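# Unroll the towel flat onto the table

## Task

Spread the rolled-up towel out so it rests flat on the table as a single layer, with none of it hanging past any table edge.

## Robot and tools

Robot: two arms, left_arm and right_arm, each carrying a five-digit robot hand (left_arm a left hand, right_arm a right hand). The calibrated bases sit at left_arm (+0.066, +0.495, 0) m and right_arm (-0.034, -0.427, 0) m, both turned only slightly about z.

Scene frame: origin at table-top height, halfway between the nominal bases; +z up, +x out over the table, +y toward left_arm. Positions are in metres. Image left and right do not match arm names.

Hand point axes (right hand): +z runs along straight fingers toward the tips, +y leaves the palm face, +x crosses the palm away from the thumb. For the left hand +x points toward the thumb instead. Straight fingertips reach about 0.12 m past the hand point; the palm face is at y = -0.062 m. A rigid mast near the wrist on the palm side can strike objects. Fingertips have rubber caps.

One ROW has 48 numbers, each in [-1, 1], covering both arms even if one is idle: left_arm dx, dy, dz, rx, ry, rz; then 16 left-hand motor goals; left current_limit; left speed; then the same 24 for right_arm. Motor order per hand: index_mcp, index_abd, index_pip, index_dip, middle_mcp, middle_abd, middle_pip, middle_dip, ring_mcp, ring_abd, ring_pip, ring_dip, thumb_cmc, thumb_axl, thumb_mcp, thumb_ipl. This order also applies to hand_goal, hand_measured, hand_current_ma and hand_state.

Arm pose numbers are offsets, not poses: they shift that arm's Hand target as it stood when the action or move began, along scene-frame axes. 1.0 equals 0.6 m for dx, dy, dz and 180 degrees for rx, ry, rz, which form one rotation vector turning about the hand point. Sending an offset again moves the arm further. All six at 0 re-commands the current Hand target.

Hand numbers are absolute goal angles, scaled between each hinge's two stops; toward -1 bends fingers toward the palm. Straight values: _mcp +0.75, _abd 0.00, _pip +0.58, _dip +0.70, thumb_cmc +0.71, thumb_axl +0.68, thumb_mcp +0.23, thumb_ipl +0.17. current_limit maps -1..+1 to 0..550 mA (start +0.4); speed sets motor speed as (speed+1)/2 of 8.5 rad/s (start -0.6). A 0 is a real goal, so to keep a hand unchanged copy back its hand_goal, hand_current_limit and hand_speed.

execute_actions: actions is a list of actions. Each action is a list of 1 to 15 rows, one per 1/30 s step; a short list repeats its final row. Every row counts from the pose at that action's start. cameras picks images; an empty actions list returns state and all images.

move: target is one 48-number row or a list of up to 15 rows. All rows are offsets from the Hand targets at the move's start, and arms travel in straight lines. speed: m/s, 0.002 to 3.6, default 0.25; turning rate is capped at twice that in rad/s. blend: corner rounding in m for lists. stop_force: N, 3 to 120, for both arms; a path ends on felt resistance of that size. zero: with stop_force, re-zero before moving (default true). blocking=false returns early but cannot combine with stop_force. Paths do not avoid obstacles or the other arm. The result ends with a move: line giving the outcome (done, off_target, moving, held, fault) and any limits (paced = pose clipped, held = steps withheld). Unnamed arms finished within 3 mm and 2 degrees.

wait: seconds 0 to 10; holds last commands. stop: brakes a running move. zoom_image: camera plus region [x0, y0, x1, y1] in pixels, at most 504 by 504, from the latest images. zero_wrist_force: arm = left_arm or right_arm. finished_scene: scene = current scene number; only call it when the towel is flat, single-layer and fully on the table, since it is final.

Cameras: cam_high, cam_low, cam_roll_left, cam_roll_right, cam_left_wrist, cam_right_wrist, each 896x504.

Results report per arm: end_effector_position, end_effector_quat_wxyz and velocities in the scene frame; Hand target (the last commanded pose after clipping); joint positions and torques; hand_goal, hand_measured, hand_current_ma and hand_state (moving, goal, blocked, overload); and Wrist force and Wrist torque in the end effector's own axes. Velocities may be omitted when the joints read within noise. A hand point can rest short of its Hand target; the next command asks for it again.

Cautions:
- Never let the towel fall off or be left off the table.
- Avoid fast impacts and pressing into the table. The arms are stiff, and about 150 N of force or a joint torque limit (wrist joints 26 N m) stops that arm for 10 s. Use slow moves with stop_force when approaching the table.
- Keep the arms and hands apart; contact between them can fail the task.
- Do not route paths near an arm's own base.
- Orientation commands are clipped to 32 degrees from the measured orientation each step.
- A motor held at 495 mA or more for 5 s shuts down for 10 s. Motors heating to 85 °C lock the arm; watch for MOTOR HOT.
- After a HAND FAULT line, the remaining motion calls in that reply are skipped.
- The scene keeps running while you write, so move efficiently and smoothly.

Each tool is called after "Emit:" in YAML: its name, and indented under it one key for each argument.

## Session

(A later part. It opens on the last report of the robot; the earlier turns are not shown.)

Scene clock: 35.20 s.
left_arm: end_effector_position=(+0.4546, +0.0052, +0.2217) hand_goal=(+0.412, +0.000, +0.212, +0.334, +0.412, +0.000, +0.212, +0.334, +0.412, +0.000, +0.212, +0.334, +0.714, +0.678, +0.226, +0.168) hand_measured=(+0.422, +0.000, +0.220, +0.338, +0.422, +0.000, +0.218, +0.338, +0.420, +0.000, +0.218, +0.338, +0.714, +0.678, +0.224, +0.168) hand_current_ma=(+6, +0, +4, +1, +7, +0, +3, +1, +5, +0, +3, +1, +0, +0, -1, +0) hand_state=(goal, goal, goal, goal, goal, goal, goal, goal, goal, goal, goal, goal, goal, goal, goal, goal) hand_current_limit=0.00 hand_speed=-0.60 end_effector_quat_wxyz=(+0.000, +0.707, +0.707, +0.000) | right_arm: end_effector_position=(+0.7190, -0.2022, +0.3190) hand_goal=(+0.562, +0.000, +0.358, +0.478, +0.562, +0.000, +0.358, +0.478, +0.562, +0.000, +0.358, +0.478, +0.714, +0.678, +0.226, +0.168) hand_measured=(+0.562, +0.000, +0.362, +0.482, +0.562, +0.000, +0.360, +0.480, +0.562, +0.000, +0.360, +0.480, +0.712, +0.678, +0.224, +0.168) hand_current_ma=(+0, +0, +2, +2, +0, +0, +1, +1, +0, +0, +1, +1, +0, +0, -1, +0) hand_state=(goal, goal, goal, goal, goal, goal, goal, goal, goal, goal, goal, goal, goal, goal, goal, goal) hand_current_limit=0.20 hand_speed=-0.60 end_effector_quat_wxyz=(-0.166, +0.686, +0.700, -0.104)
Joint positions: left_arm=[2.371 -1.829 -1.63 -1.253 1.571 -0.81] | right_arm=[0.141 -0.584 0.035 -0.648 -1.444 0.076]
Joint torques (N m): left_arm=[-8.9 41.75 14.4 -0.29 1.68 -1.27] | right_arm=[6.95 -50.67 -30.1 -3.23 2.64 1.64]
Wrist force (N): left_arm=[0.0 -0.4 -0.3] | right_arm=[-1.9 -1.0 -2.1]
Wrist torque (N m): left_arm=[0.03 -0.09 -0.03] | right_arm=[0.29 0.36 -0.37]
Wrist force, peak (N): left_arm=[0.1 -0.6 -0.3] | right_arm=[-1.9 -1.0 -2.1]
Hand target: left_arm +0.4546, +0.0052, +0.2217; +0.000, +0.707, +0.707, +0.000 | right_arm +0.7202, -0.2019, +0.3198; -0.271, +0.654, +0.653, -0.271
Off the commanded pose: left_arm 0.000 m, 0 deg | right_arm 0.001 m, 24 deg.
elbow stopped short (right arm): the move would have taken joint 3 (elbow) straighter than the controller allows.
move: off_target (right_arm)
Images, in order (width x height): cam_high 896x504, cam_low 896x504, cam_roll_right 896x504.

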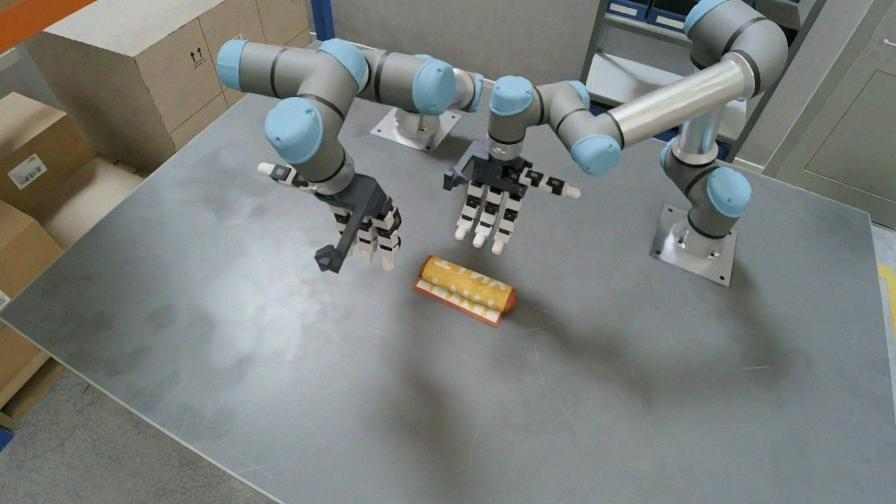

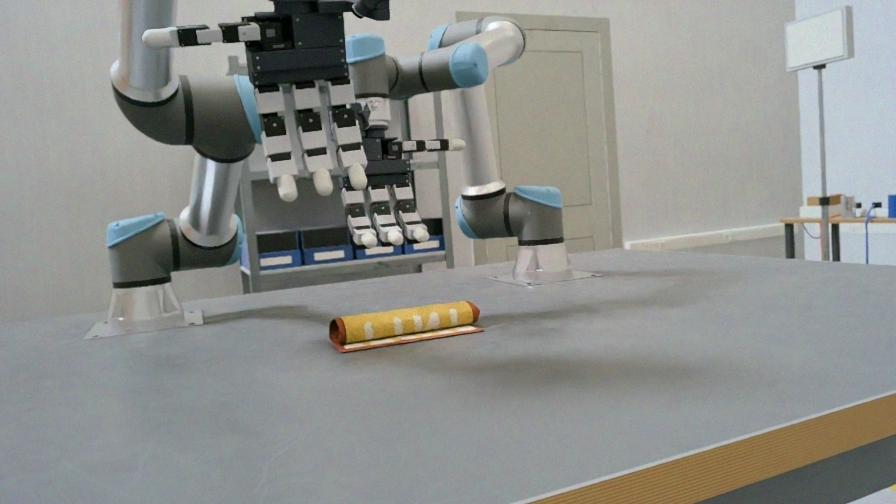

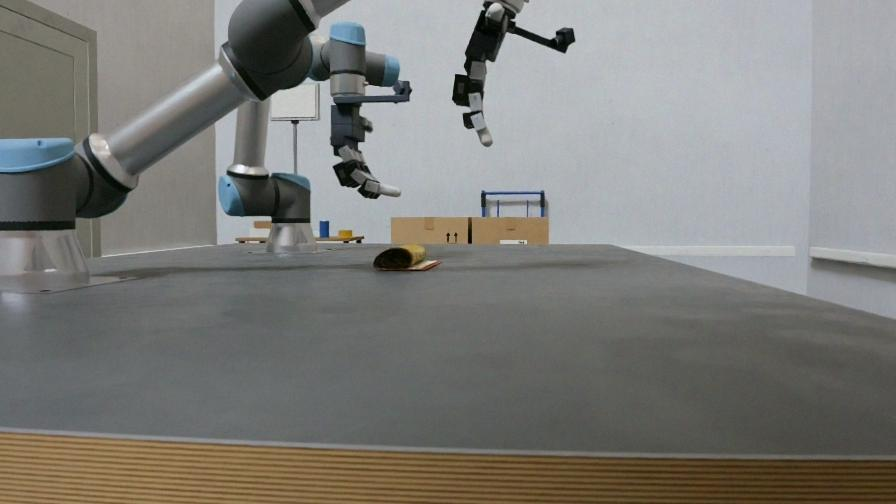

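Emit:
move:
  target:
    - [-0.124,-0.025,0.08,0,-0.1667,0,0.616,0,0.431,0.551,0.616,0,0.431,0.551,0.616,0,0.431,0.551,0.714,0.678,0.226,0.168,0.0,-0.6,-0.1,0.05,-0.05,-0.0217,-0.0817,-0.1653,0.616,0,0.431,0.551,0.616,0,0.431,0.551,0.616,0,0.431,0.551,0.714,0.678,0.226,0.168,0.2,-0.6]
  speed: [0.25]
  cameras: ["cam_high","cam_low","cam_roll_right"]

Scene clock: 39.50 s.
left_arm: end_effector_position=(+0.3802, -0.0098, +0.2697) hand_goal=(+0.616, +0.000, +0.432, +0.552, +0.616, +0.000, +0.432, +0.552, +0.616, +0.000, +0.432, +0.552, +0.714, +0.678, +0.226, +0.168) hand_measured=(+0.620, +0.000, +0.430, +0.550, +0.620, +0.000, +0.432, +0.550, +0.618, +0.000, +0.430, +0.550, +0.716, +0.678, +0.224, +0.168) hand_current_ma=(+1, +0, +0, -1, +1, +0, +0, -1, +1, +0, +0, -1, +1, +0, -1, +0) hand_state=(goal, goal, goal, goal, goal, goal, goal, goal, goal, goal, goal, goal, goal, goal, goal, goal) hand_current_limit=0.00 hand_speed=-0.60 end_effector_quat_wxyz=(+0.183, +0.683, +0.683, +0.183) | right_arm: end_effector_position=(+0.6602, -0.1719, +0.2898) hand_goal=(+0.616, +0.000, +0.432, +0.552, +0.616, +0.000, +0.432, +0.552, +0.616, +0.000, +0.432, +0.552, +0.714, +0.678, +0.226, +0.168) hand_measured=(+0.608, +0.000, +0.428, +0.550, +0.608, +0.000, +0.428, +0.550, +0.608, +0.000, +0.428, +0.550, +0.712, +0.678, +0.224, +0.168) hand_current_ma=(-7, +0, -2, -1, -6, +0, -2, -1, -7, +0, -2, -1, -1, +0, -1, +0) hand_state=(goal, goal, goal, goal, goal, goal, goal, goal, goal, goal, goal, goal, goal, goal, goal, goal) hand_current_limit=0.20 hand_speed=-0.60 end_effector_quat_wxyz=(-0.224, +0.836, +0.483, -0.129)
Joint positions: left_arm=[2.093 -1.762 -1.855 -0.833 2.03 -1.026] | right_arm=[0.182 -0.765 0.468 -0.852 -1.25 0.614]
Joint torques (N m): left_arm=[-9.43 19.04 13.45 6.2 2.85 -1.34] | right_arm=[5.92 -59.91 -15.34 -3.65 3.03 1.4]
Wrist force (N): left_arm=[1.3 -0.7 -1.1] | right_arm=[-1.9 -0.9 -2.1]
Wrist torque (N m): left_arm=[-0.17 -0.23 0.08] | right_arm=[0.34 0.32 -0.40]
Wrist force, peak (N): left_arm=[1.2 -1.2 -1.4] | right_arm=[-2.3 -0.8 -2.2]
Hand target: left_arm +0.3802, -0.0098, +0.2697; +0.183, +0.683, +0.683, +0.183 | right_arm +0.6602, -0.1719, +0.2898; -0.224, +0.836, +0.483, -0.129
Off the commanded pose: left_arm 0.000 m, 0 deg | right_arm 0.000 m, 0 deg.
move: done
Images, in order (width x height): cam_high 896x504, cam_low 896x504, cam_roll_right 896x504.

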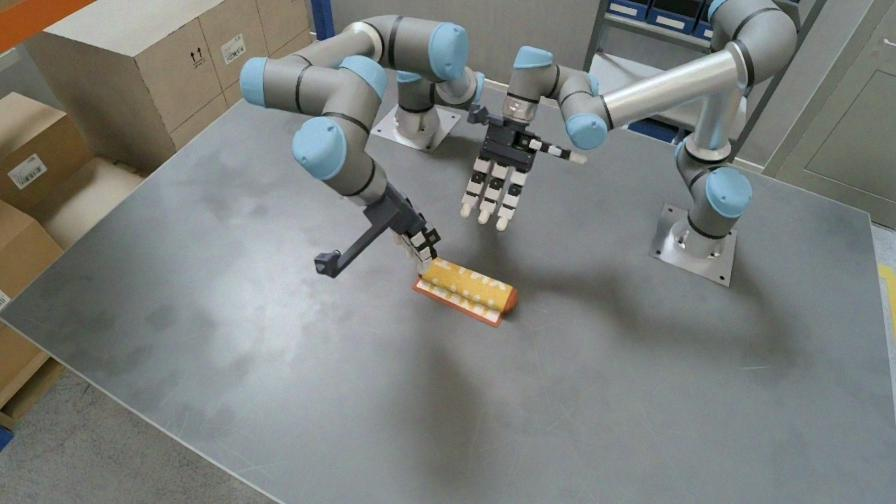

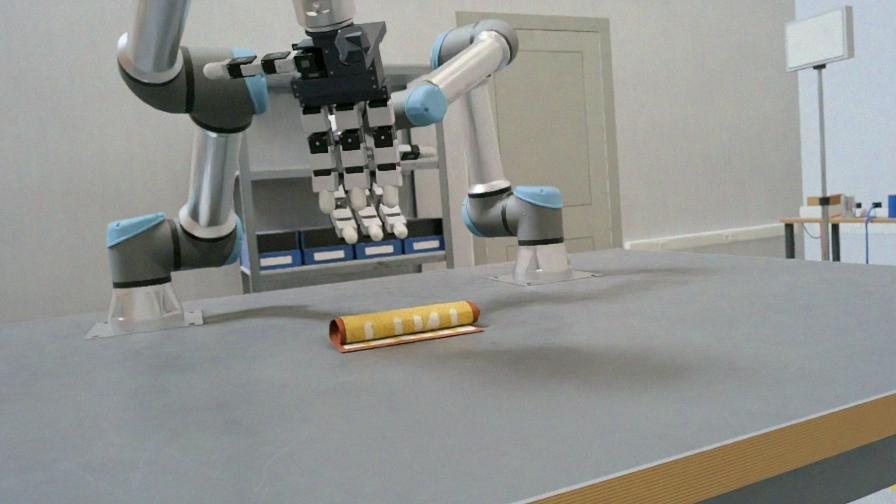

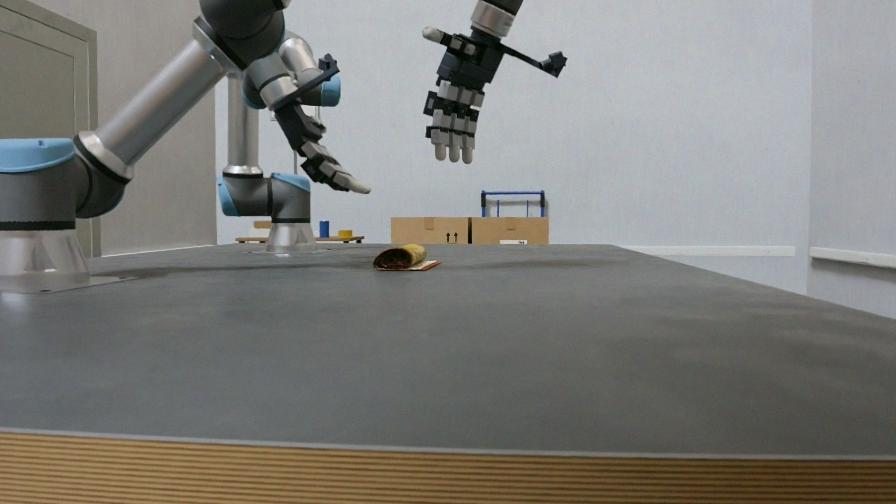

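Emit:
move:
  target:
    - [0,0,0,0,0,0,0.616,0,0.431,0.551,0.616,0,0.431,0.551,0.616,0,0.431,0.551,0.714,0.678,0.226,0.168,0.0,-0.6,-0.055,0.22,-0.28,0,0,0,0.616,0,0.431,0.551,0.616,0,0.431,0.551,0.616,0,0.431,0.551,0.714,0.678,0.226,0.168,0.2,-0.6]
  speed: [0.25]
  cameras: ["all"]

Emit:
zoom_image:
  camera: "cam_high"
  region: [380, 230, 540, 360]

Emit:
zoom_image:
  camera: "cam_roll_left"
  region: [365, 175, 525, 285]

Scene clock: 41.33 s.
left_arm: end_effector_position=(+0.3802, -0.0098, +0.2697) hand_goal=(+0.616, +0.000, +0.432, +0.552, +0.616, +0.000, +0.432, +0.552, +0.616, +0.000, +0.432, +0.552, +0.714, +0.678, +0.226, +0.168) hand_measured=(+0.620, +0.000, +0.430, +0.550, +0.620, +0.000, +0.432, +0.550, +0.618, +0.000, +0.430, +0.550, +0.716, +0.678, +0.224, +0.168) hand_current_ma=(+1, +0, +0, -1, +1, +0, +0, -1, +1, +0, +0, -1, +1, +0, -1, +0) hand_state=(goal, goal, goal, goal, goal, goal, goal, goal, goal, goal, goal, goal, goal, goal, goal, goal) hand_current_limit=0.00 hand_speed=-0.60 end_effector_quat_wxyz=(+0.183, +0.683, +0.683, +0.183) | right_arm: end_effector_position=(+0.6272, -0.0400, +0.1219) hand_goal=(+0.616, +0.000, +0.432, +0.552, +0.616, +0.000, +0.432, +0.552, +0.616, +0.000, +0.432, +0.552, +0.714, +0.678, +0.226, +0.168) hand_measured=(+0.608, +0.000, +0.428, +0.550, +0.608, +0.000, +0.428, +0.550, +0.608, +0.000, +0.428, +0.550, +0.712, +0.678, +0.224, +0.168) hand_current_ma=(-7, +0, -2, -1, -6, +0, -2, -1, -7, +0, -2, -1, -1, +0, -1, +0) hand_state=(goal, goal, goal, goal, goal, goal, goal, goal, goal, goal, goal, goal, goal, goal, goal, goal) hand_current_limit=0.20 hand_speed=-0.60 end_effector_quat_wxyz=(-0.224, +0.836, +0.483, -0.129)
Joint positions: left_arm=[2.093 -1.762 -1.855 -0.833 2.03 -1.026] | right_arm=[0.355 -0.741 0.871 -1.339 -1.183 0.785]
Joint torques (N m): left_arm=[-9.5 18.68 13.28 6.17 2.9 -1.32] | right_arm=[6.44 -48.89 -15.71 -3.39 3.14 1.25]
Wrist force (N): left_arm=[1.3 -0.6 -1.3] | right_arm=[-2.0 -1.0 -2.1]
Wrist torque (N m): left_arm=[-0.15 -0.23 0.07] | right_arm=[0.33 0.35 -0.41]
Wrist force, peak (N): left_arm=[1.3 -0.9 -1.3] | right_arm=[-2.6 -0.9 -3.0]
Hand target: left_arm +0.3802, -0.0098, +0.2697; +0.183, +0.683, +0.683, +0.183 | right_arm +0.6272, -0.0399, +0.1218; -0.224, +0.836, +0.483, -0.129
Off the commanded pose: left_arm 0.000 m, 0 deg | right_arm 0.000 m, 0 deg.
move: done
camera_calibration:
cam_left_wrist: T_world_to_cam=[[-0.577497, -0.764833, -0.285531, 0.252712], [-0.798733, 0.456969, 0.391414, 0.155141], [-0.168888, 0.454104, -0.874795, 0.425363], [0, 0, 0, 1]] pos_world=[0.341695, -0.0707714, 0.383538]
cam_right_wrist: T_world_to_cam=[[0.132471, -0.951471, -0.277768, -0.0666601], [-0.309688, -0.305939, 0.900275, 0.0258891], [-0.941565, -0.0332386, -0.335187, 0.764212], [0, 0, 0, 1]] pos_world=[0.736404, -0.0301033, 0.214331]

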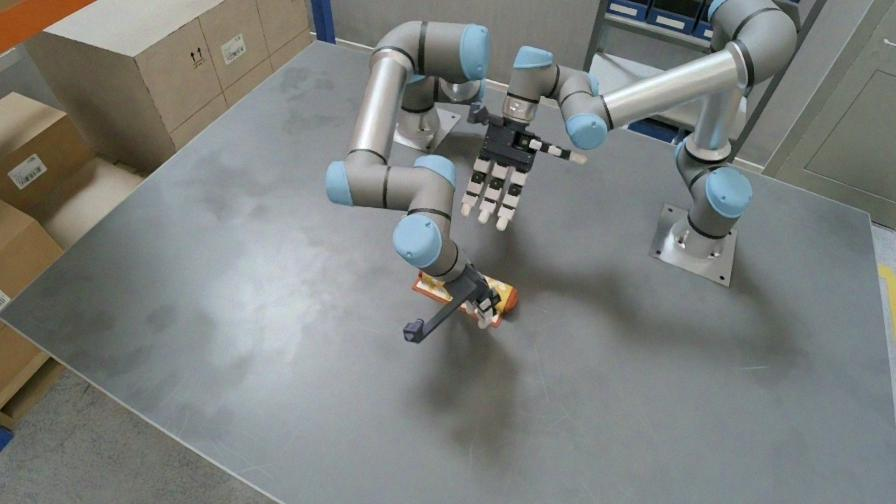

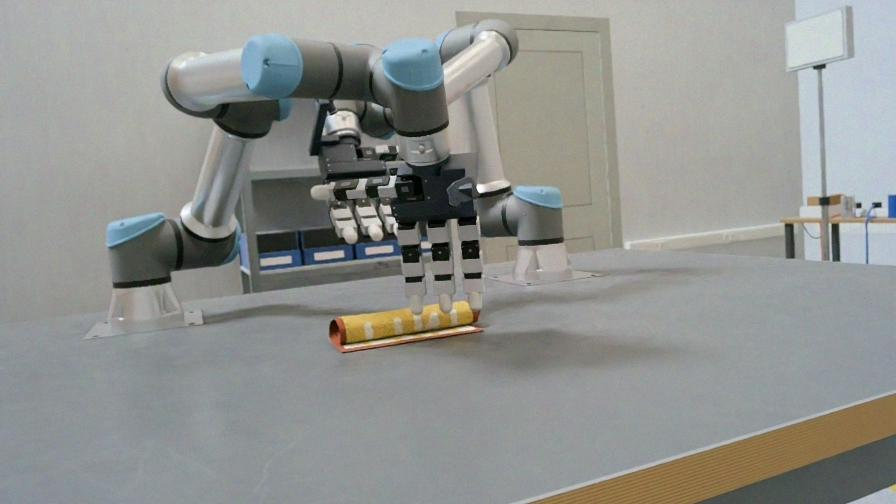

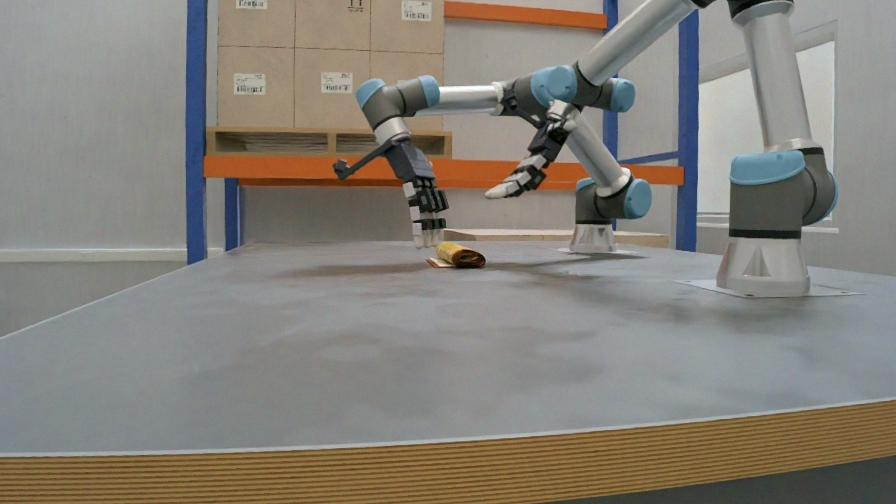

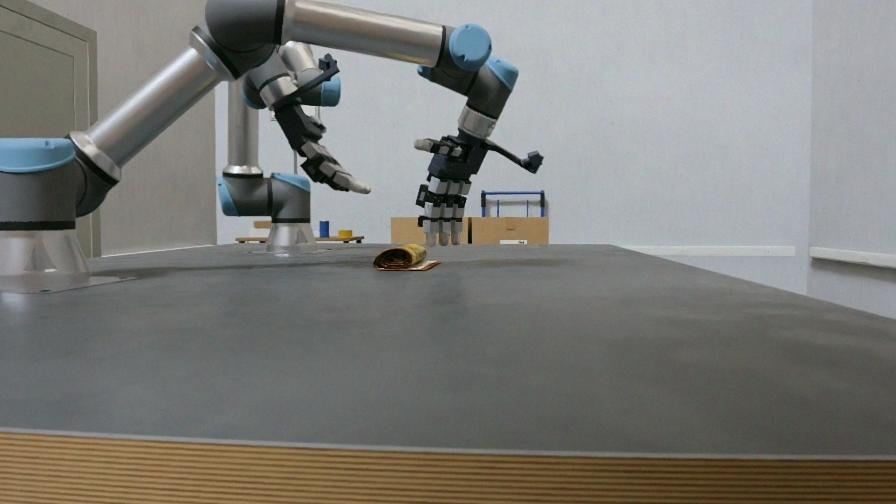

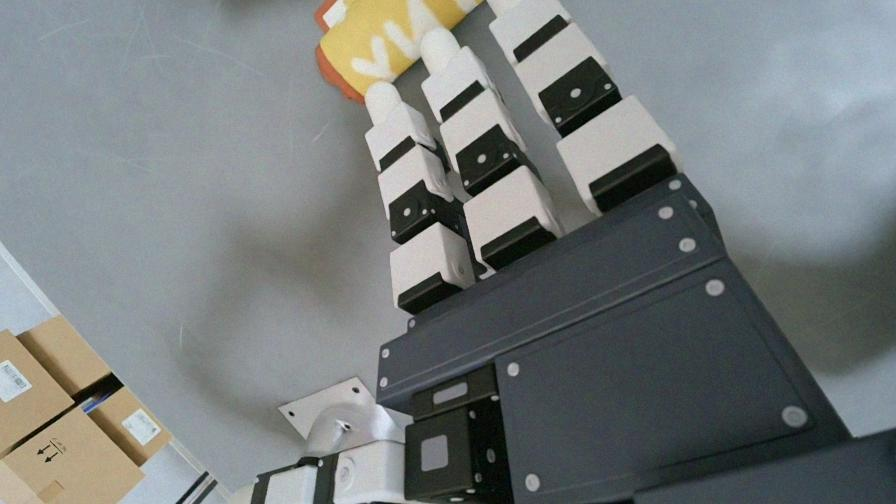

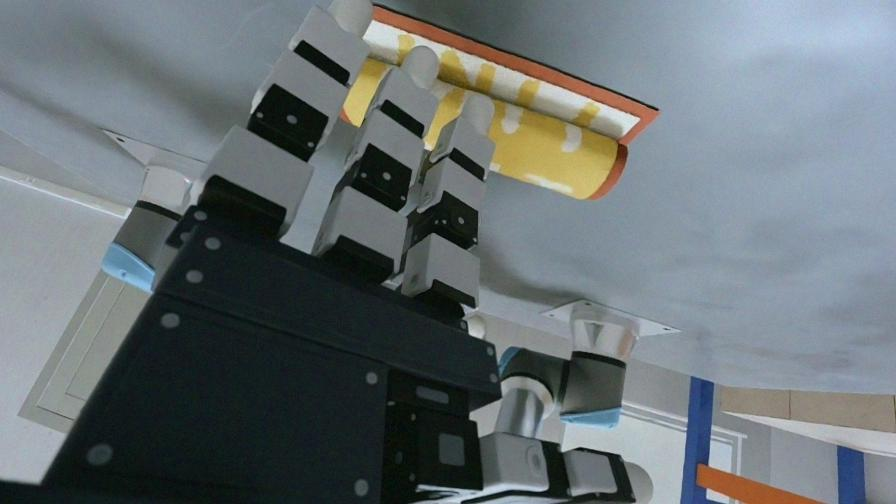

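Scaled by 3.150 from the camera's 896x504 image, which has a finer 1280x720 frame.

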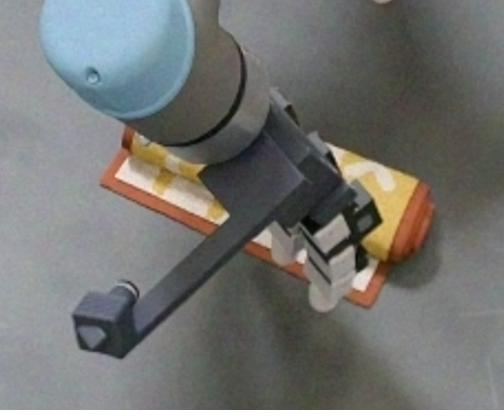

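Scaled by 3.150 from the camera's 896x504 image, which has a finer 1280x720 frame.

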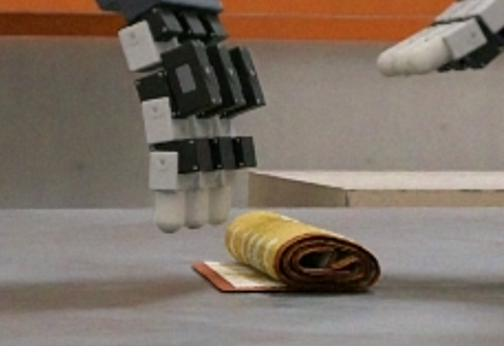

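Emit:
move:
  target:
    - [0,0,0,0,0,0,0.616,0,0.431,0.551,0.616,0,0.431,0.551,0.616,0,0.431,0.551,0.714,0.678,0.226,0.168,0.0,-0.6,0.03,0,0,0,0,0,0.616,0,0.431,0.551,0.9,0,0.576,0.696,0.9,0,0.576,0.696,0.714,0.678,0.226,0.168,0.2,-0.6]
    - [0.1,0.02,0,0,0,0,0.616,0,0.431,0.551,0.616,0,0.431,0.551,0.616,0,0.431,0.551,0.714,0.678,0.226,0.168,0.0,-0.6,0.03,0,-0.067,0,0,0,0.616,0,0.431,0.551,0.9,0,0.576,0.696,0.9,0,0.576,0.696,0.714,0.678,0.226,0.168,0.2,-0.6]
  speed: [0.1,0.08]
  cameras: ["cam_high","cam_roll_left","cam_right_wrist","cam_low"]

Emit:
zoom_image:
  camera: "cam_low"
  region: [320, 250, 540, 380]

Emit:
zoom_image:
  camera: "cam_roll_left"
  region: [365, 175, 525, 285]

Scene clock: 44.40 s.
left_arm: end_effector_position=(+0.4401, +0.0021, +0.2697) hand_goal=(+0.616, +0.000, +0.432, +0.552, +0.616, +0.000, +0.432, +0.552, +0.616, +0.000, +0.432, +0.552, +0.714, +0.678, +0.226, +0.168) hand_measured=(+0.620, +0.000, +0.430, +0.550, +0.620, +0.000, +0.432, +0.550, +0.620, +0.000, +0.432, +0.550, +0.716, +0.678, +0.224, +0.168) hand_current_ma=(+1, +0, +0, -1, +2, +0, +0, -1, +1, +0, +0, -1, +1, +0, -1, +0) hand_state=(goal, goal, goal, goal, goal, goal, goal, goal, goal, goal, goal, goal, goal, goal, goal, goal) hand_current_limit=0.00 hand_speed=-0.60 end_effector_quat_wxyz=(+0.183, +0.683, +0.683, +0.183) | right_arm: end_effector_position=(+0.6452, -0.0399, +0.0817) hand_goal=(+0.616, +0.000, +0.432, +0.552, +0.900, +0.000, +0.576, +0.696, +0.900, +0.000, +0.576, +0.696, +0.714, +0.678, +0.226, +0.168) hand_measured=(+0.610, +0.000, +0.428, +0.548, +0.884, +0.000, +0.570, +0.694, +0.882, +0.000, +0.570, +0.694, +0.712, +0.678, +0.224, +0.168) hand_current_ma=(-5, +0, -2, -2, -19, +0, -3, -1, -23, +0, -3, -1, -1, +0, -1, +0) hand_state=(goal, goal, goal, goal, goal, goal, goal, goal, goal, goal, goal, goal, goal, goal, goal, goal) hand_current_limit=0.20 hand_speed=-0.60 end_effector_quat_wxyz=(-0.224, +0.836, +0.483, -0.129)
Joint positions: left_arm=[2.202 -1.783 -1.842 -0.775 1.999 -0.91] | right_arm=[0.348 -0.672 0.848 -1.383 -1.186 0.778]
Joint torques (N m): left_arm=[10.3 19.17 30.45 6.13 -1.22 1.19] | right_arm=[-5.73 -47.99 -12.92 -2.95 -1.25 1.11]
Wrist force (N): left_arm=[1.2 -0.7 -1.0] | right_arm=[-2.0 -3.3 -6.4]
Wrist torque (N m): left_arm=[-0.18 -0.21 -0.05] | right_arm=[0.54 0.20 -0.27]
Wrist force, peak (N): left_arm=[1.1 -1.1 -1.6] | right_arm=[-2.0 -3.3 -6.4]
Hand target: left_arm +0.4402, +0.0022, +0.2697; +0.183, +0.683, +0.683, +0.183 | right_arm +0.6452, -0.0399, +0.0816; -0.224, +0.836, +0.483, -0.129
Off the commanded pose: left_arm 0.000 m, 0 deg | right_arm 0.000 m, 0 deg.
move: done
camera_calibration:
cam_right_wrist: T_world_to_cam=[[0.132499, -0.951469, -0.277762, -0.0801098], [-0.309773, -0.305946, 0.900243, 0.0676638], [-0.941533, -0.0332379, -0.335276, 0.767714], [0, 0, 0, 1]] pos_world=[0.754403, -0.0300033, 0.174231]
Images, in order (width x height): cam_high 896x504, cam_low 896x504, cam_roll_left 896x504, cam_right_wrist 896x504.

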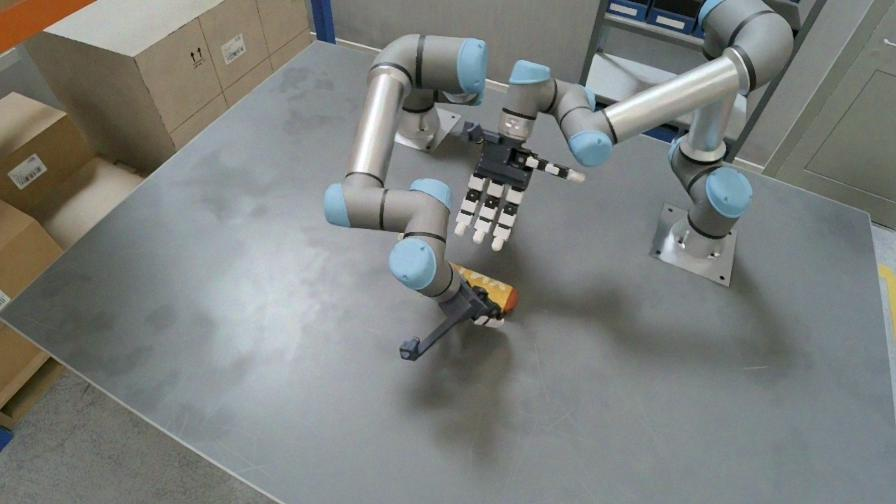

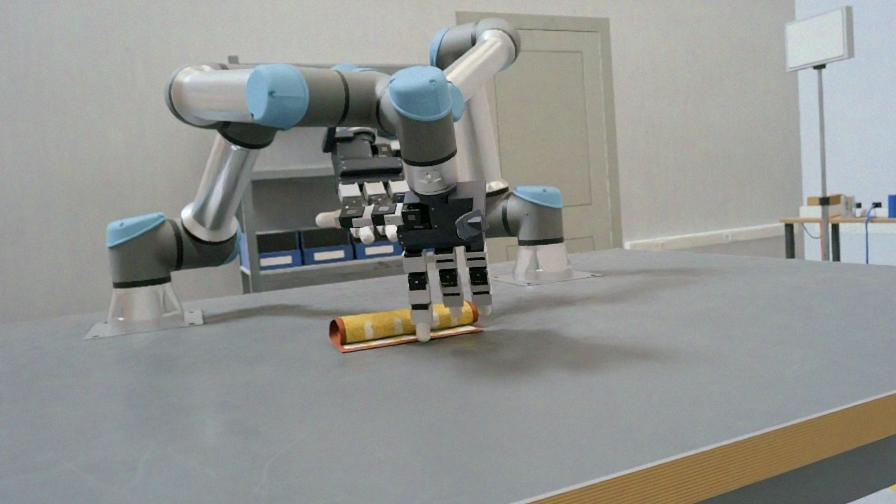

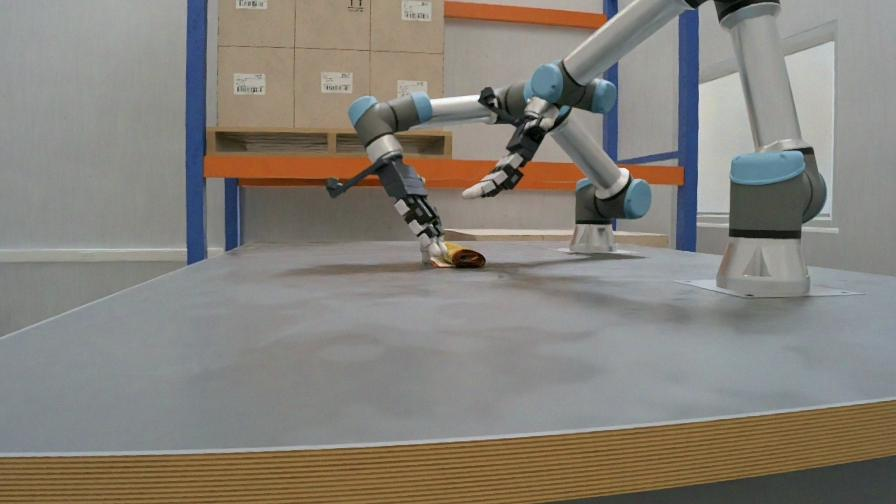

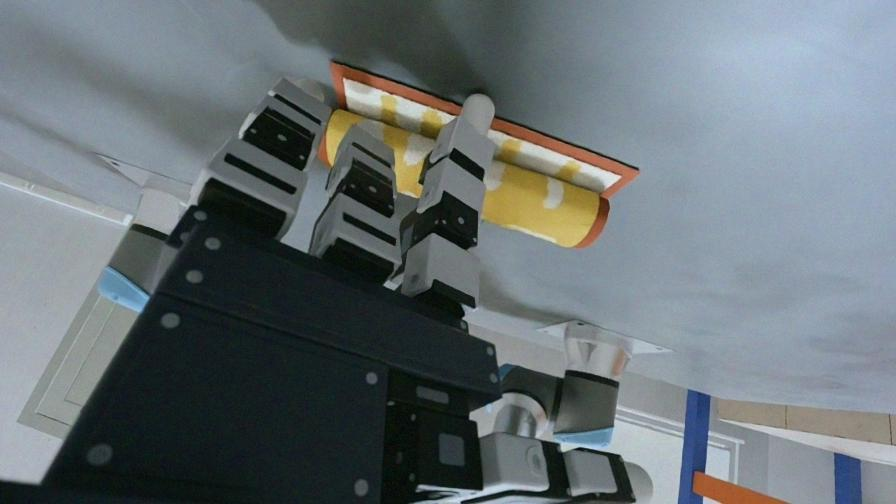

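Scaled by 2.291 from the camera's 896x504 image, which has a finer 1280x720 frame.

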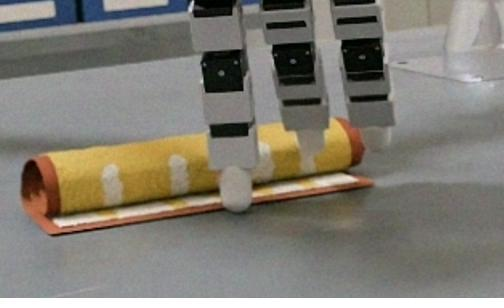

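Scaled by 3.150 from the camera's 896x504 image, which has a finer 1280x720 frame.

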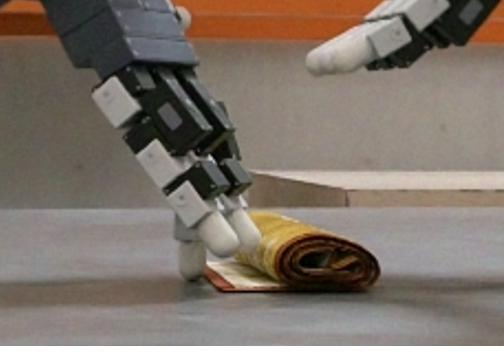

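Emit:
move:
  target:
    - [0,0,-0.08,0,0,0,0.616,0,0.431,0.551,0.616,0,0.431,0.551,0.616,0,0.431,0.551,0.714,0.678,0.226,0.168,0.0,-0.6,0,0,0.017,0,0,0,0.616,0,0.431,0.551,0.9,0,0.576,0.696,0.9,0,0.576,0.696,0.714,0.678,0.226,0.168,0.2,-0.6]
    - [0,0,-0.08,0,0,0,0.616,0,0.431,0.551,0.616,0,0.431,0.551,0.616,0,0.431,0.551,0.714,0.678,0.226,0.168,0.0,-0.6,-0.012,0,0.017,0,0,0,0.616,0,0.431,0.551,0.9,0,0.576,0.696,0.9,0,0.576,0.696,0.714,0.678,0.226,0.168,0.2,-0.6]
    - [0,0,-0.08,0,0,0,0.616,0,0.431,0.551,0.616,0,0.431,0.551,0.616,0,0.431,0.551,0.714,0.678,0.226,0.168,0.0,-0.6,-0.012,0,-0.003,0,0,0,0.616,0,0.431,0.551,0.9,0,0.576,0.696,0.9,0,0.576,0.696,0.714,0.678,0.226,0.168,0.2,-0.6]
  speed: [0.1,0.08,0.05]
  cameras: ["cam_high","cam_roll_left","cam_right_wrist","cam_low"]

Emit:
zoom_image:
  camera: "cam_right_wrist"
  region: [300, 20, 660, 260]

Emit:
zoom_image:
  camera: "cam_roll_left"
  region: [365, 175, 525, 285]

Scene clock: 47.30 s.
left_arm: end_effector_position=(+0.4402, +0.0022, +0.2217) hand_goal=(+0.616, +0.000, +0.432, +0.552, +0.616, +0.000, +0.432, +0.552, +0.616, +0.000, +0.432, +0.552, +0.714, +0.678, +0.226, +0.168) hand_measured=(+0.620, +0.000, +0.430, +0.550, +0.620, +0.000, +0.432, +0.550, +0.620, +0.000, +0.432, +0.550, +0.716, +0.678, +0.224, +0.168) hand_current_ma=(+1, +0, +0, -1, +2, +0, +0, -1, +1, +0, +0, -1, +1, +0, -1, +0) hand_state=(goal, goal, goal, goal, goal, goal, goal, goal, goal, goal, goal, goal, goal, goal, goal, goal) hand_current_limit=0.00 hand_speed=-0.60 end_effector_quat_wxyz=(+0.183, +0.683, +0.683, +0.183) | right_arm: end_effector_position=(+0.6380, -0.0399, +0.0798) hand_goal=(+0.616, +0.000, +0.432, +0.552, +0.900, +0.000, +0.576, +0.696, +0.900, +0.000, +0.576, +0.696, +0.714, +0.678, +0.226, +0.168) hand_measured=(+0.644, -0.002, +0.396, +0.514, +0.884, +0.000, +0.570, +0.694, +0.882, +0.000, +0.570, +0.694, +0.712, +0.678, +0.224, +0.168) hand_current_ma=(+45, -1, -60, -65, -19, +0, -3, -1, -23, +0, -3, -1, -1, +0, -1, +0) hand_state=(blocked, goal, blocked, blocked, goal, goal, goal, goal, goal, goal, goal, goal, goal, goal, goal, goal) hand_current_limit=0.20 hand_speed=-0.60 end_effector_quat_wxyz=(-0.224, +0.836, +0.483, -0.129)
Joint positions: left_arm=[2.202 -1.845 -1.905 -0.65 1.999 -0.91] | right_arm=[0.351 -0.691 0.887 -1.405 -1.185 0.781]
Joint torques (N m): left_arm=[6.05 20.77 12.27 6.16 2.88 1.39] | right_arm=[7.65 -27.96 -1.93 -2.71 1.56 0.96]
Wrist force (N): left_arm=[1.2 -0.7 -0.7] | right_arm=[-1.3 -15.0 -29.8]
Wrist torque (N m): left_arm=[-0.19 -0.20 -0.07] | right_arm=[2.11 -0.37 -0.14]
Wrist force, peak (N): left_arm=[1.1 -0.2 -1.8] | right_arm=[-1.5 -15.0 -29.9]
Hand target: left_arm +0.4402, +0.0022, +0.2217; +0.183, +0.683, +0.683, +0.183 | right_arm +0.6380, -0.0399, +0.0798; -0.224, +0.836, +0.483, -0.129
Off the commanded pose: left_arm 0.000 m, 0 deg | right_arm 0.000 m, 0 deg.
move: done
camera_calibration:
cam_right_wrist: T_world_to_cam=[[0.132412, -0.951469, -0.277803, -0.0796122], [-0.3098, -0.305956, 0.90023, 0.0671665], [-0.941536, -0.0331378, -0.335277, 0.760303], [0, 0, 0, 1]] pos_world=[0.747203, -0.0300037, 0.172331]
Images, in order (width x height): cam_high 896x504, cam_low 896x504, cam_roll_left 896x504, cam_right_wrist 896x504.

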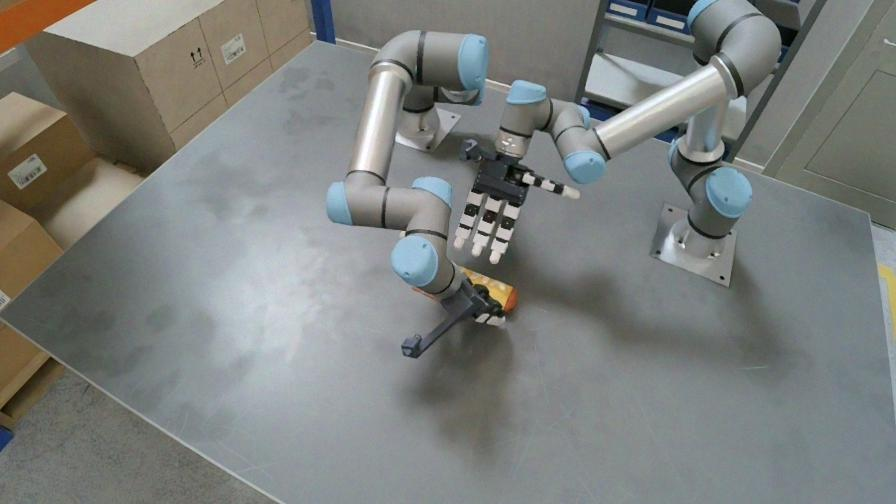

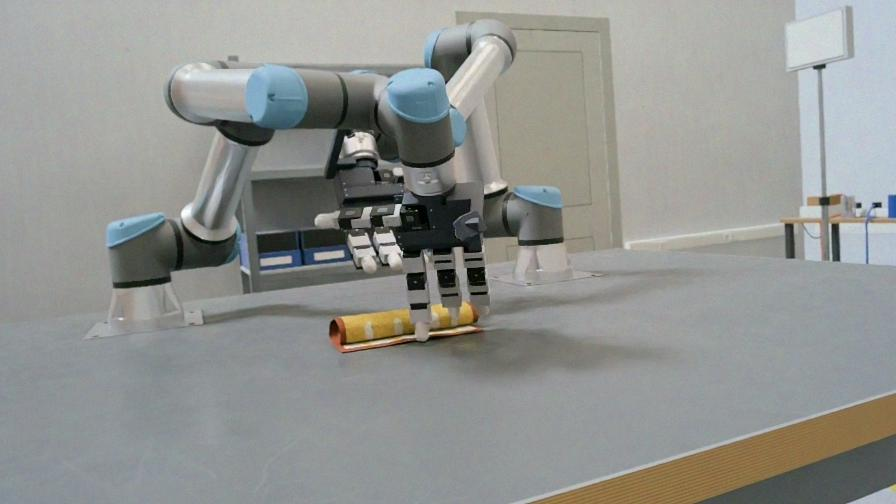

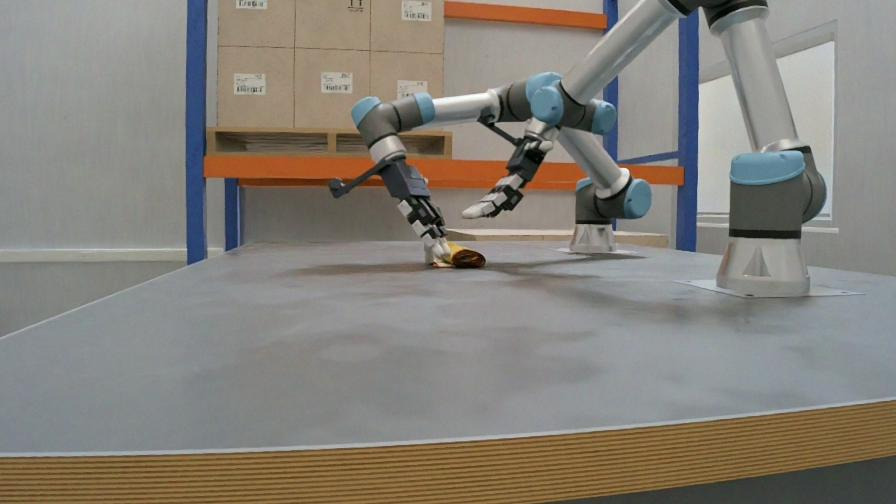

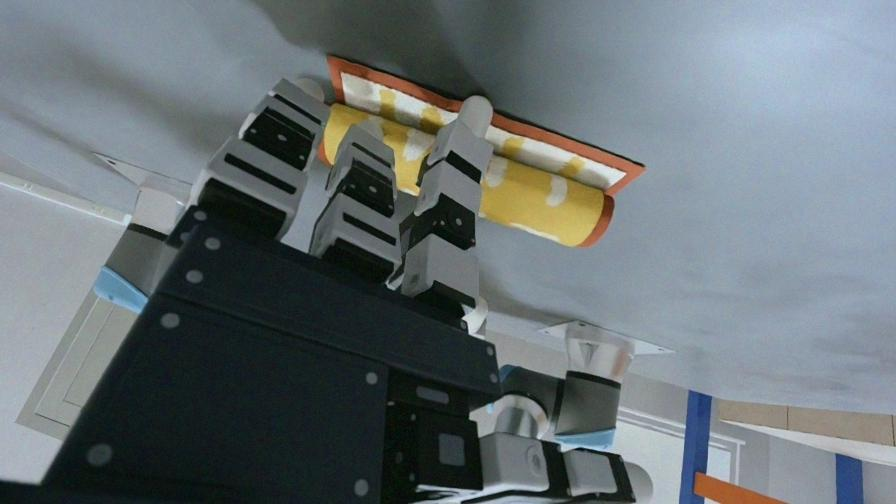

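Scaled by 1.400 from the camera's 896x504 image, which has a finer 1280x720 frame.

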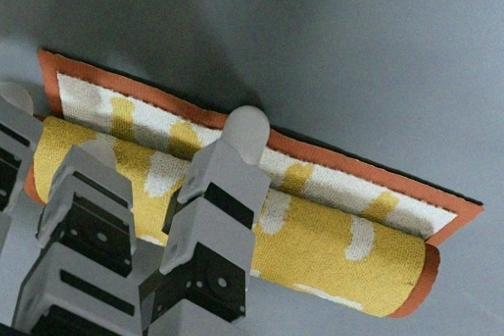

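Scaled by 3.150 from the camera's 896x504 image, which has a finer 1280x720 frame.

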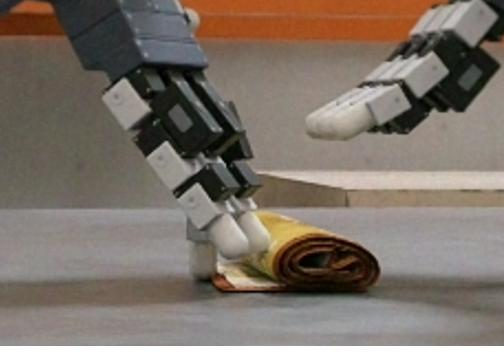

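Emit:
move:
  target:
    - [0.0963,0,-0.05,0,0,0,0.616,0,0.431,0.551,0.616,0,0.431,0.551,0.616,0,0.431,0.551,0.714,0.678,0.226,0.168,0.0,-0.6,0,0,0.0025,0,0,0,0.616,0,0.431,0.551,0.9,0,0.576,0.696,0.9,0,0.576,0.696,0.714,0.678,0.226,0.168,0.2,-0.6]
    - [0.0963,0,-0.1145,0,0,0,0.616,0,0.431,0.551,0.616,0,0.431,0.551,0.616,0,0.431,0.551,0.714,0.678,0.226,0.168,0.0,-0.6,0,0,0.0025,0,0,0,0.616,0,0.431,0.551,0.9,0,0.576,0.696,0.9,0,0.576,0.696,0.714,0.678,0.226,0.168,0.2,-0.6]
  speed: [0.1,0.08]
  cameras: ["cam_high","cam_roll_left","cam_right_wrist","cam_low"]

Emit:
zoom_image:
  camera: "cam_right_wrist"
  region: [300, 20, 660, 260]

Emit:
zoom_image:
  camera: "cam_roll_left"
  region: [365, 175, 525, 285]

Scene clock: 49.87 s.
left_arm: end_effector_position=(+0.4980, +0.0022, +0.1531) hand_goal=(+0.616, +0.000, +0.432, +0.552, +0.616, +0.000, +0.432, +0.552, +0.616, +0.000, +0.432, +0.552, +0.714, +0.678, +0.226, +0.168) hand_measured=(+0.620, -0.004, +0.432, +0.550, +0.630, -0.002, +0.434, +0.550, +0.620, +0.000, +0.432, +0.550, +0.716, +0.678, +0.224, +0.168) hand_current_ma=(+2, -1, +0, -1, +12, -1, +1, +0, +1, +0, +0, -1, +1, +0, -1, +0) hand_state=(goal, goal, goal, goal, goal, goal, goal, goal, goal, goal, goal, goal, goal, goal, goal, goal) hand_current_limit=0.00 hand_speed=-0.60 end_effector_quat_wxyz=(+0.183, +0.683, +0.683, +0.183) | right_arm: end_effector_position=(+0.6380, -0.0399, +0.0813) hand_goal=(+0.616, +0.000, +0.432, +0.552, +0.900, +0.000, +0.576, +0.696, +0.900, +0.000, +0.576, +0.696, +0.714, +0.678, +0.226, +0.168) hand_measured=(+0.630, -0.004, +0.398, +0.536, +0.882, -0.004, +0.570, +0.694, +0.882, +0.000, +0.570, +0.694, +0.712, +0.678, +0.224, +0.168) hand_current_ma=(+16, -2, -51, -18, -22, -2, -5, -1, -23, +0, -3, -1, -1, +0, -1, +0) hand_state=(goal, goal, blocked, goal, goal, goal, goal, goal, goal, goal, goal, goal, goal, goal, goal, goal) hand_current_limit=0.20 hand_speed=-0.60 end_effector_quat_wxyz=(-0.224, +0.836, +0.483, -0.129)
Joint positions: left_arm=[2.288 -2.005 -1.905 -0.454 1.971 -0.822] | right_arm=[0.351 -0.691 0.885 -1.402 -1.185 0.781]
Joint torques (N m): left_arm=[9.62 25 9.2 6.33 2.56 1.29] | right_arm=[7.67 -53.24 -25.98 0.13 -1.47 0.89]
Wrist force (N): left_arm=[0.8 -1.4 -2.1] | right_arm=[-1.3 -7.2 -15.0]
Wrist torque (N m): left_arm=[-0.07 -0.22 -0.05] | right_arm=[1.09 0.09 -0.27]
Wrist force, peak (N): left_arm=[0.4 -1.7 -3.1] | right_arm=[-1.4 -15.5 -30.5]
Hand target: left_arm +0.4980, +0.0022, +0.1530; +0.183, +0.683, +0.683, +0.183 | right_arm +0.6380, -0.0399, +0.0813; -0.224, +0.836, +0.483, -0.129
Off the commanded pose: left_arm 0.000 m, 0 deg | right_arm 0.000 m, 0 deg.
move: done
camera_calibration:
cam_right_wrist: T_world_to_cam=[[0.132502, -0.951465, -0.277772, -0.0792954], [-0.309771, -0.305956, 0.90024, 0.0658829], [-0.941533, -0.0332377, -0.335276, 0.760768], [0, 0, 0, 1]] pos_world=[0.747203, -0.0300033, 0.173731]
Images, in order (width x height): cam_high 896x504, cam_low 896x504, cam_roll_left 896x504, cam_right_wrist 896x504.

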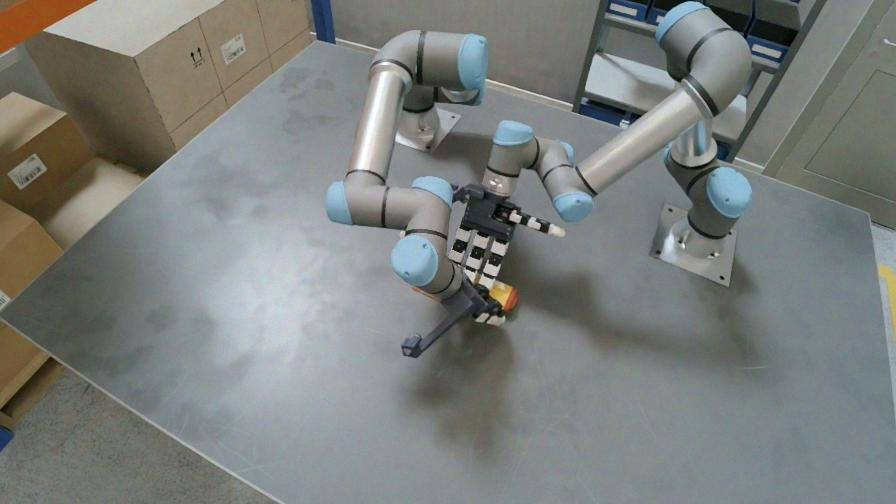

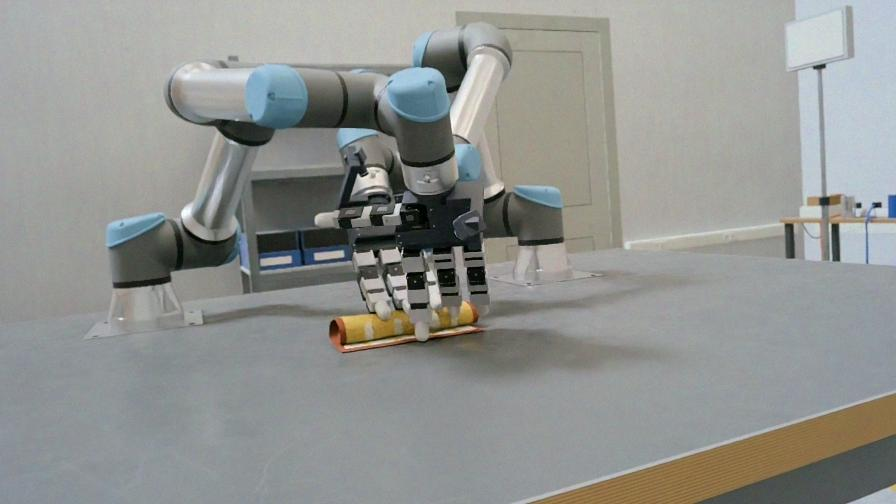

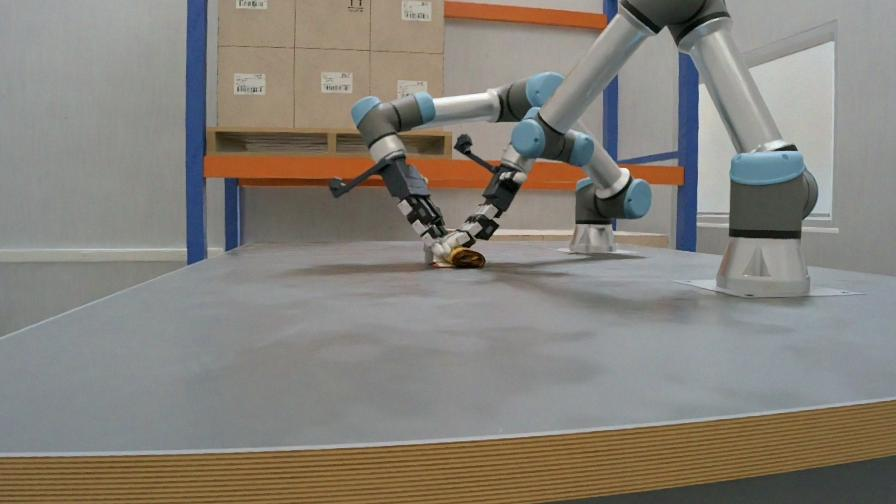

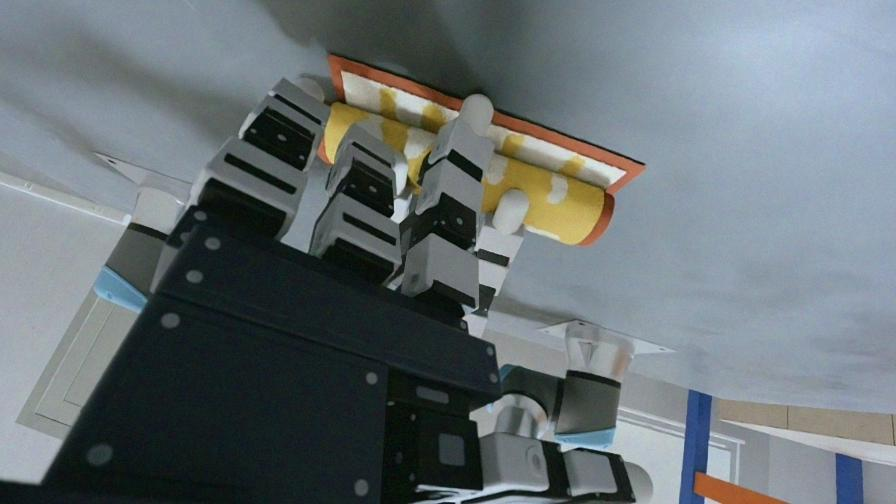

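Scaled by 1.400 from the camera's 896x504 image, which has a finer 1280x720 frame.

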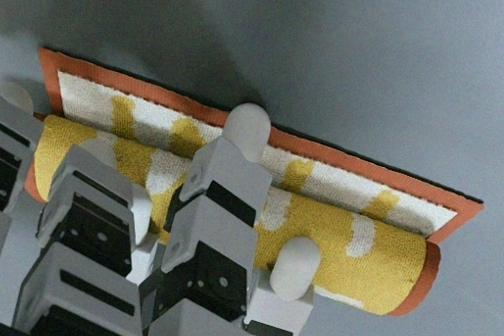

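Scaled by 3.150 from the camera's 896x504 image, which has a finer 1280x720 frame.

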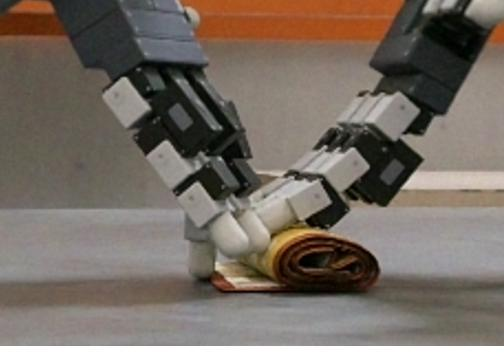

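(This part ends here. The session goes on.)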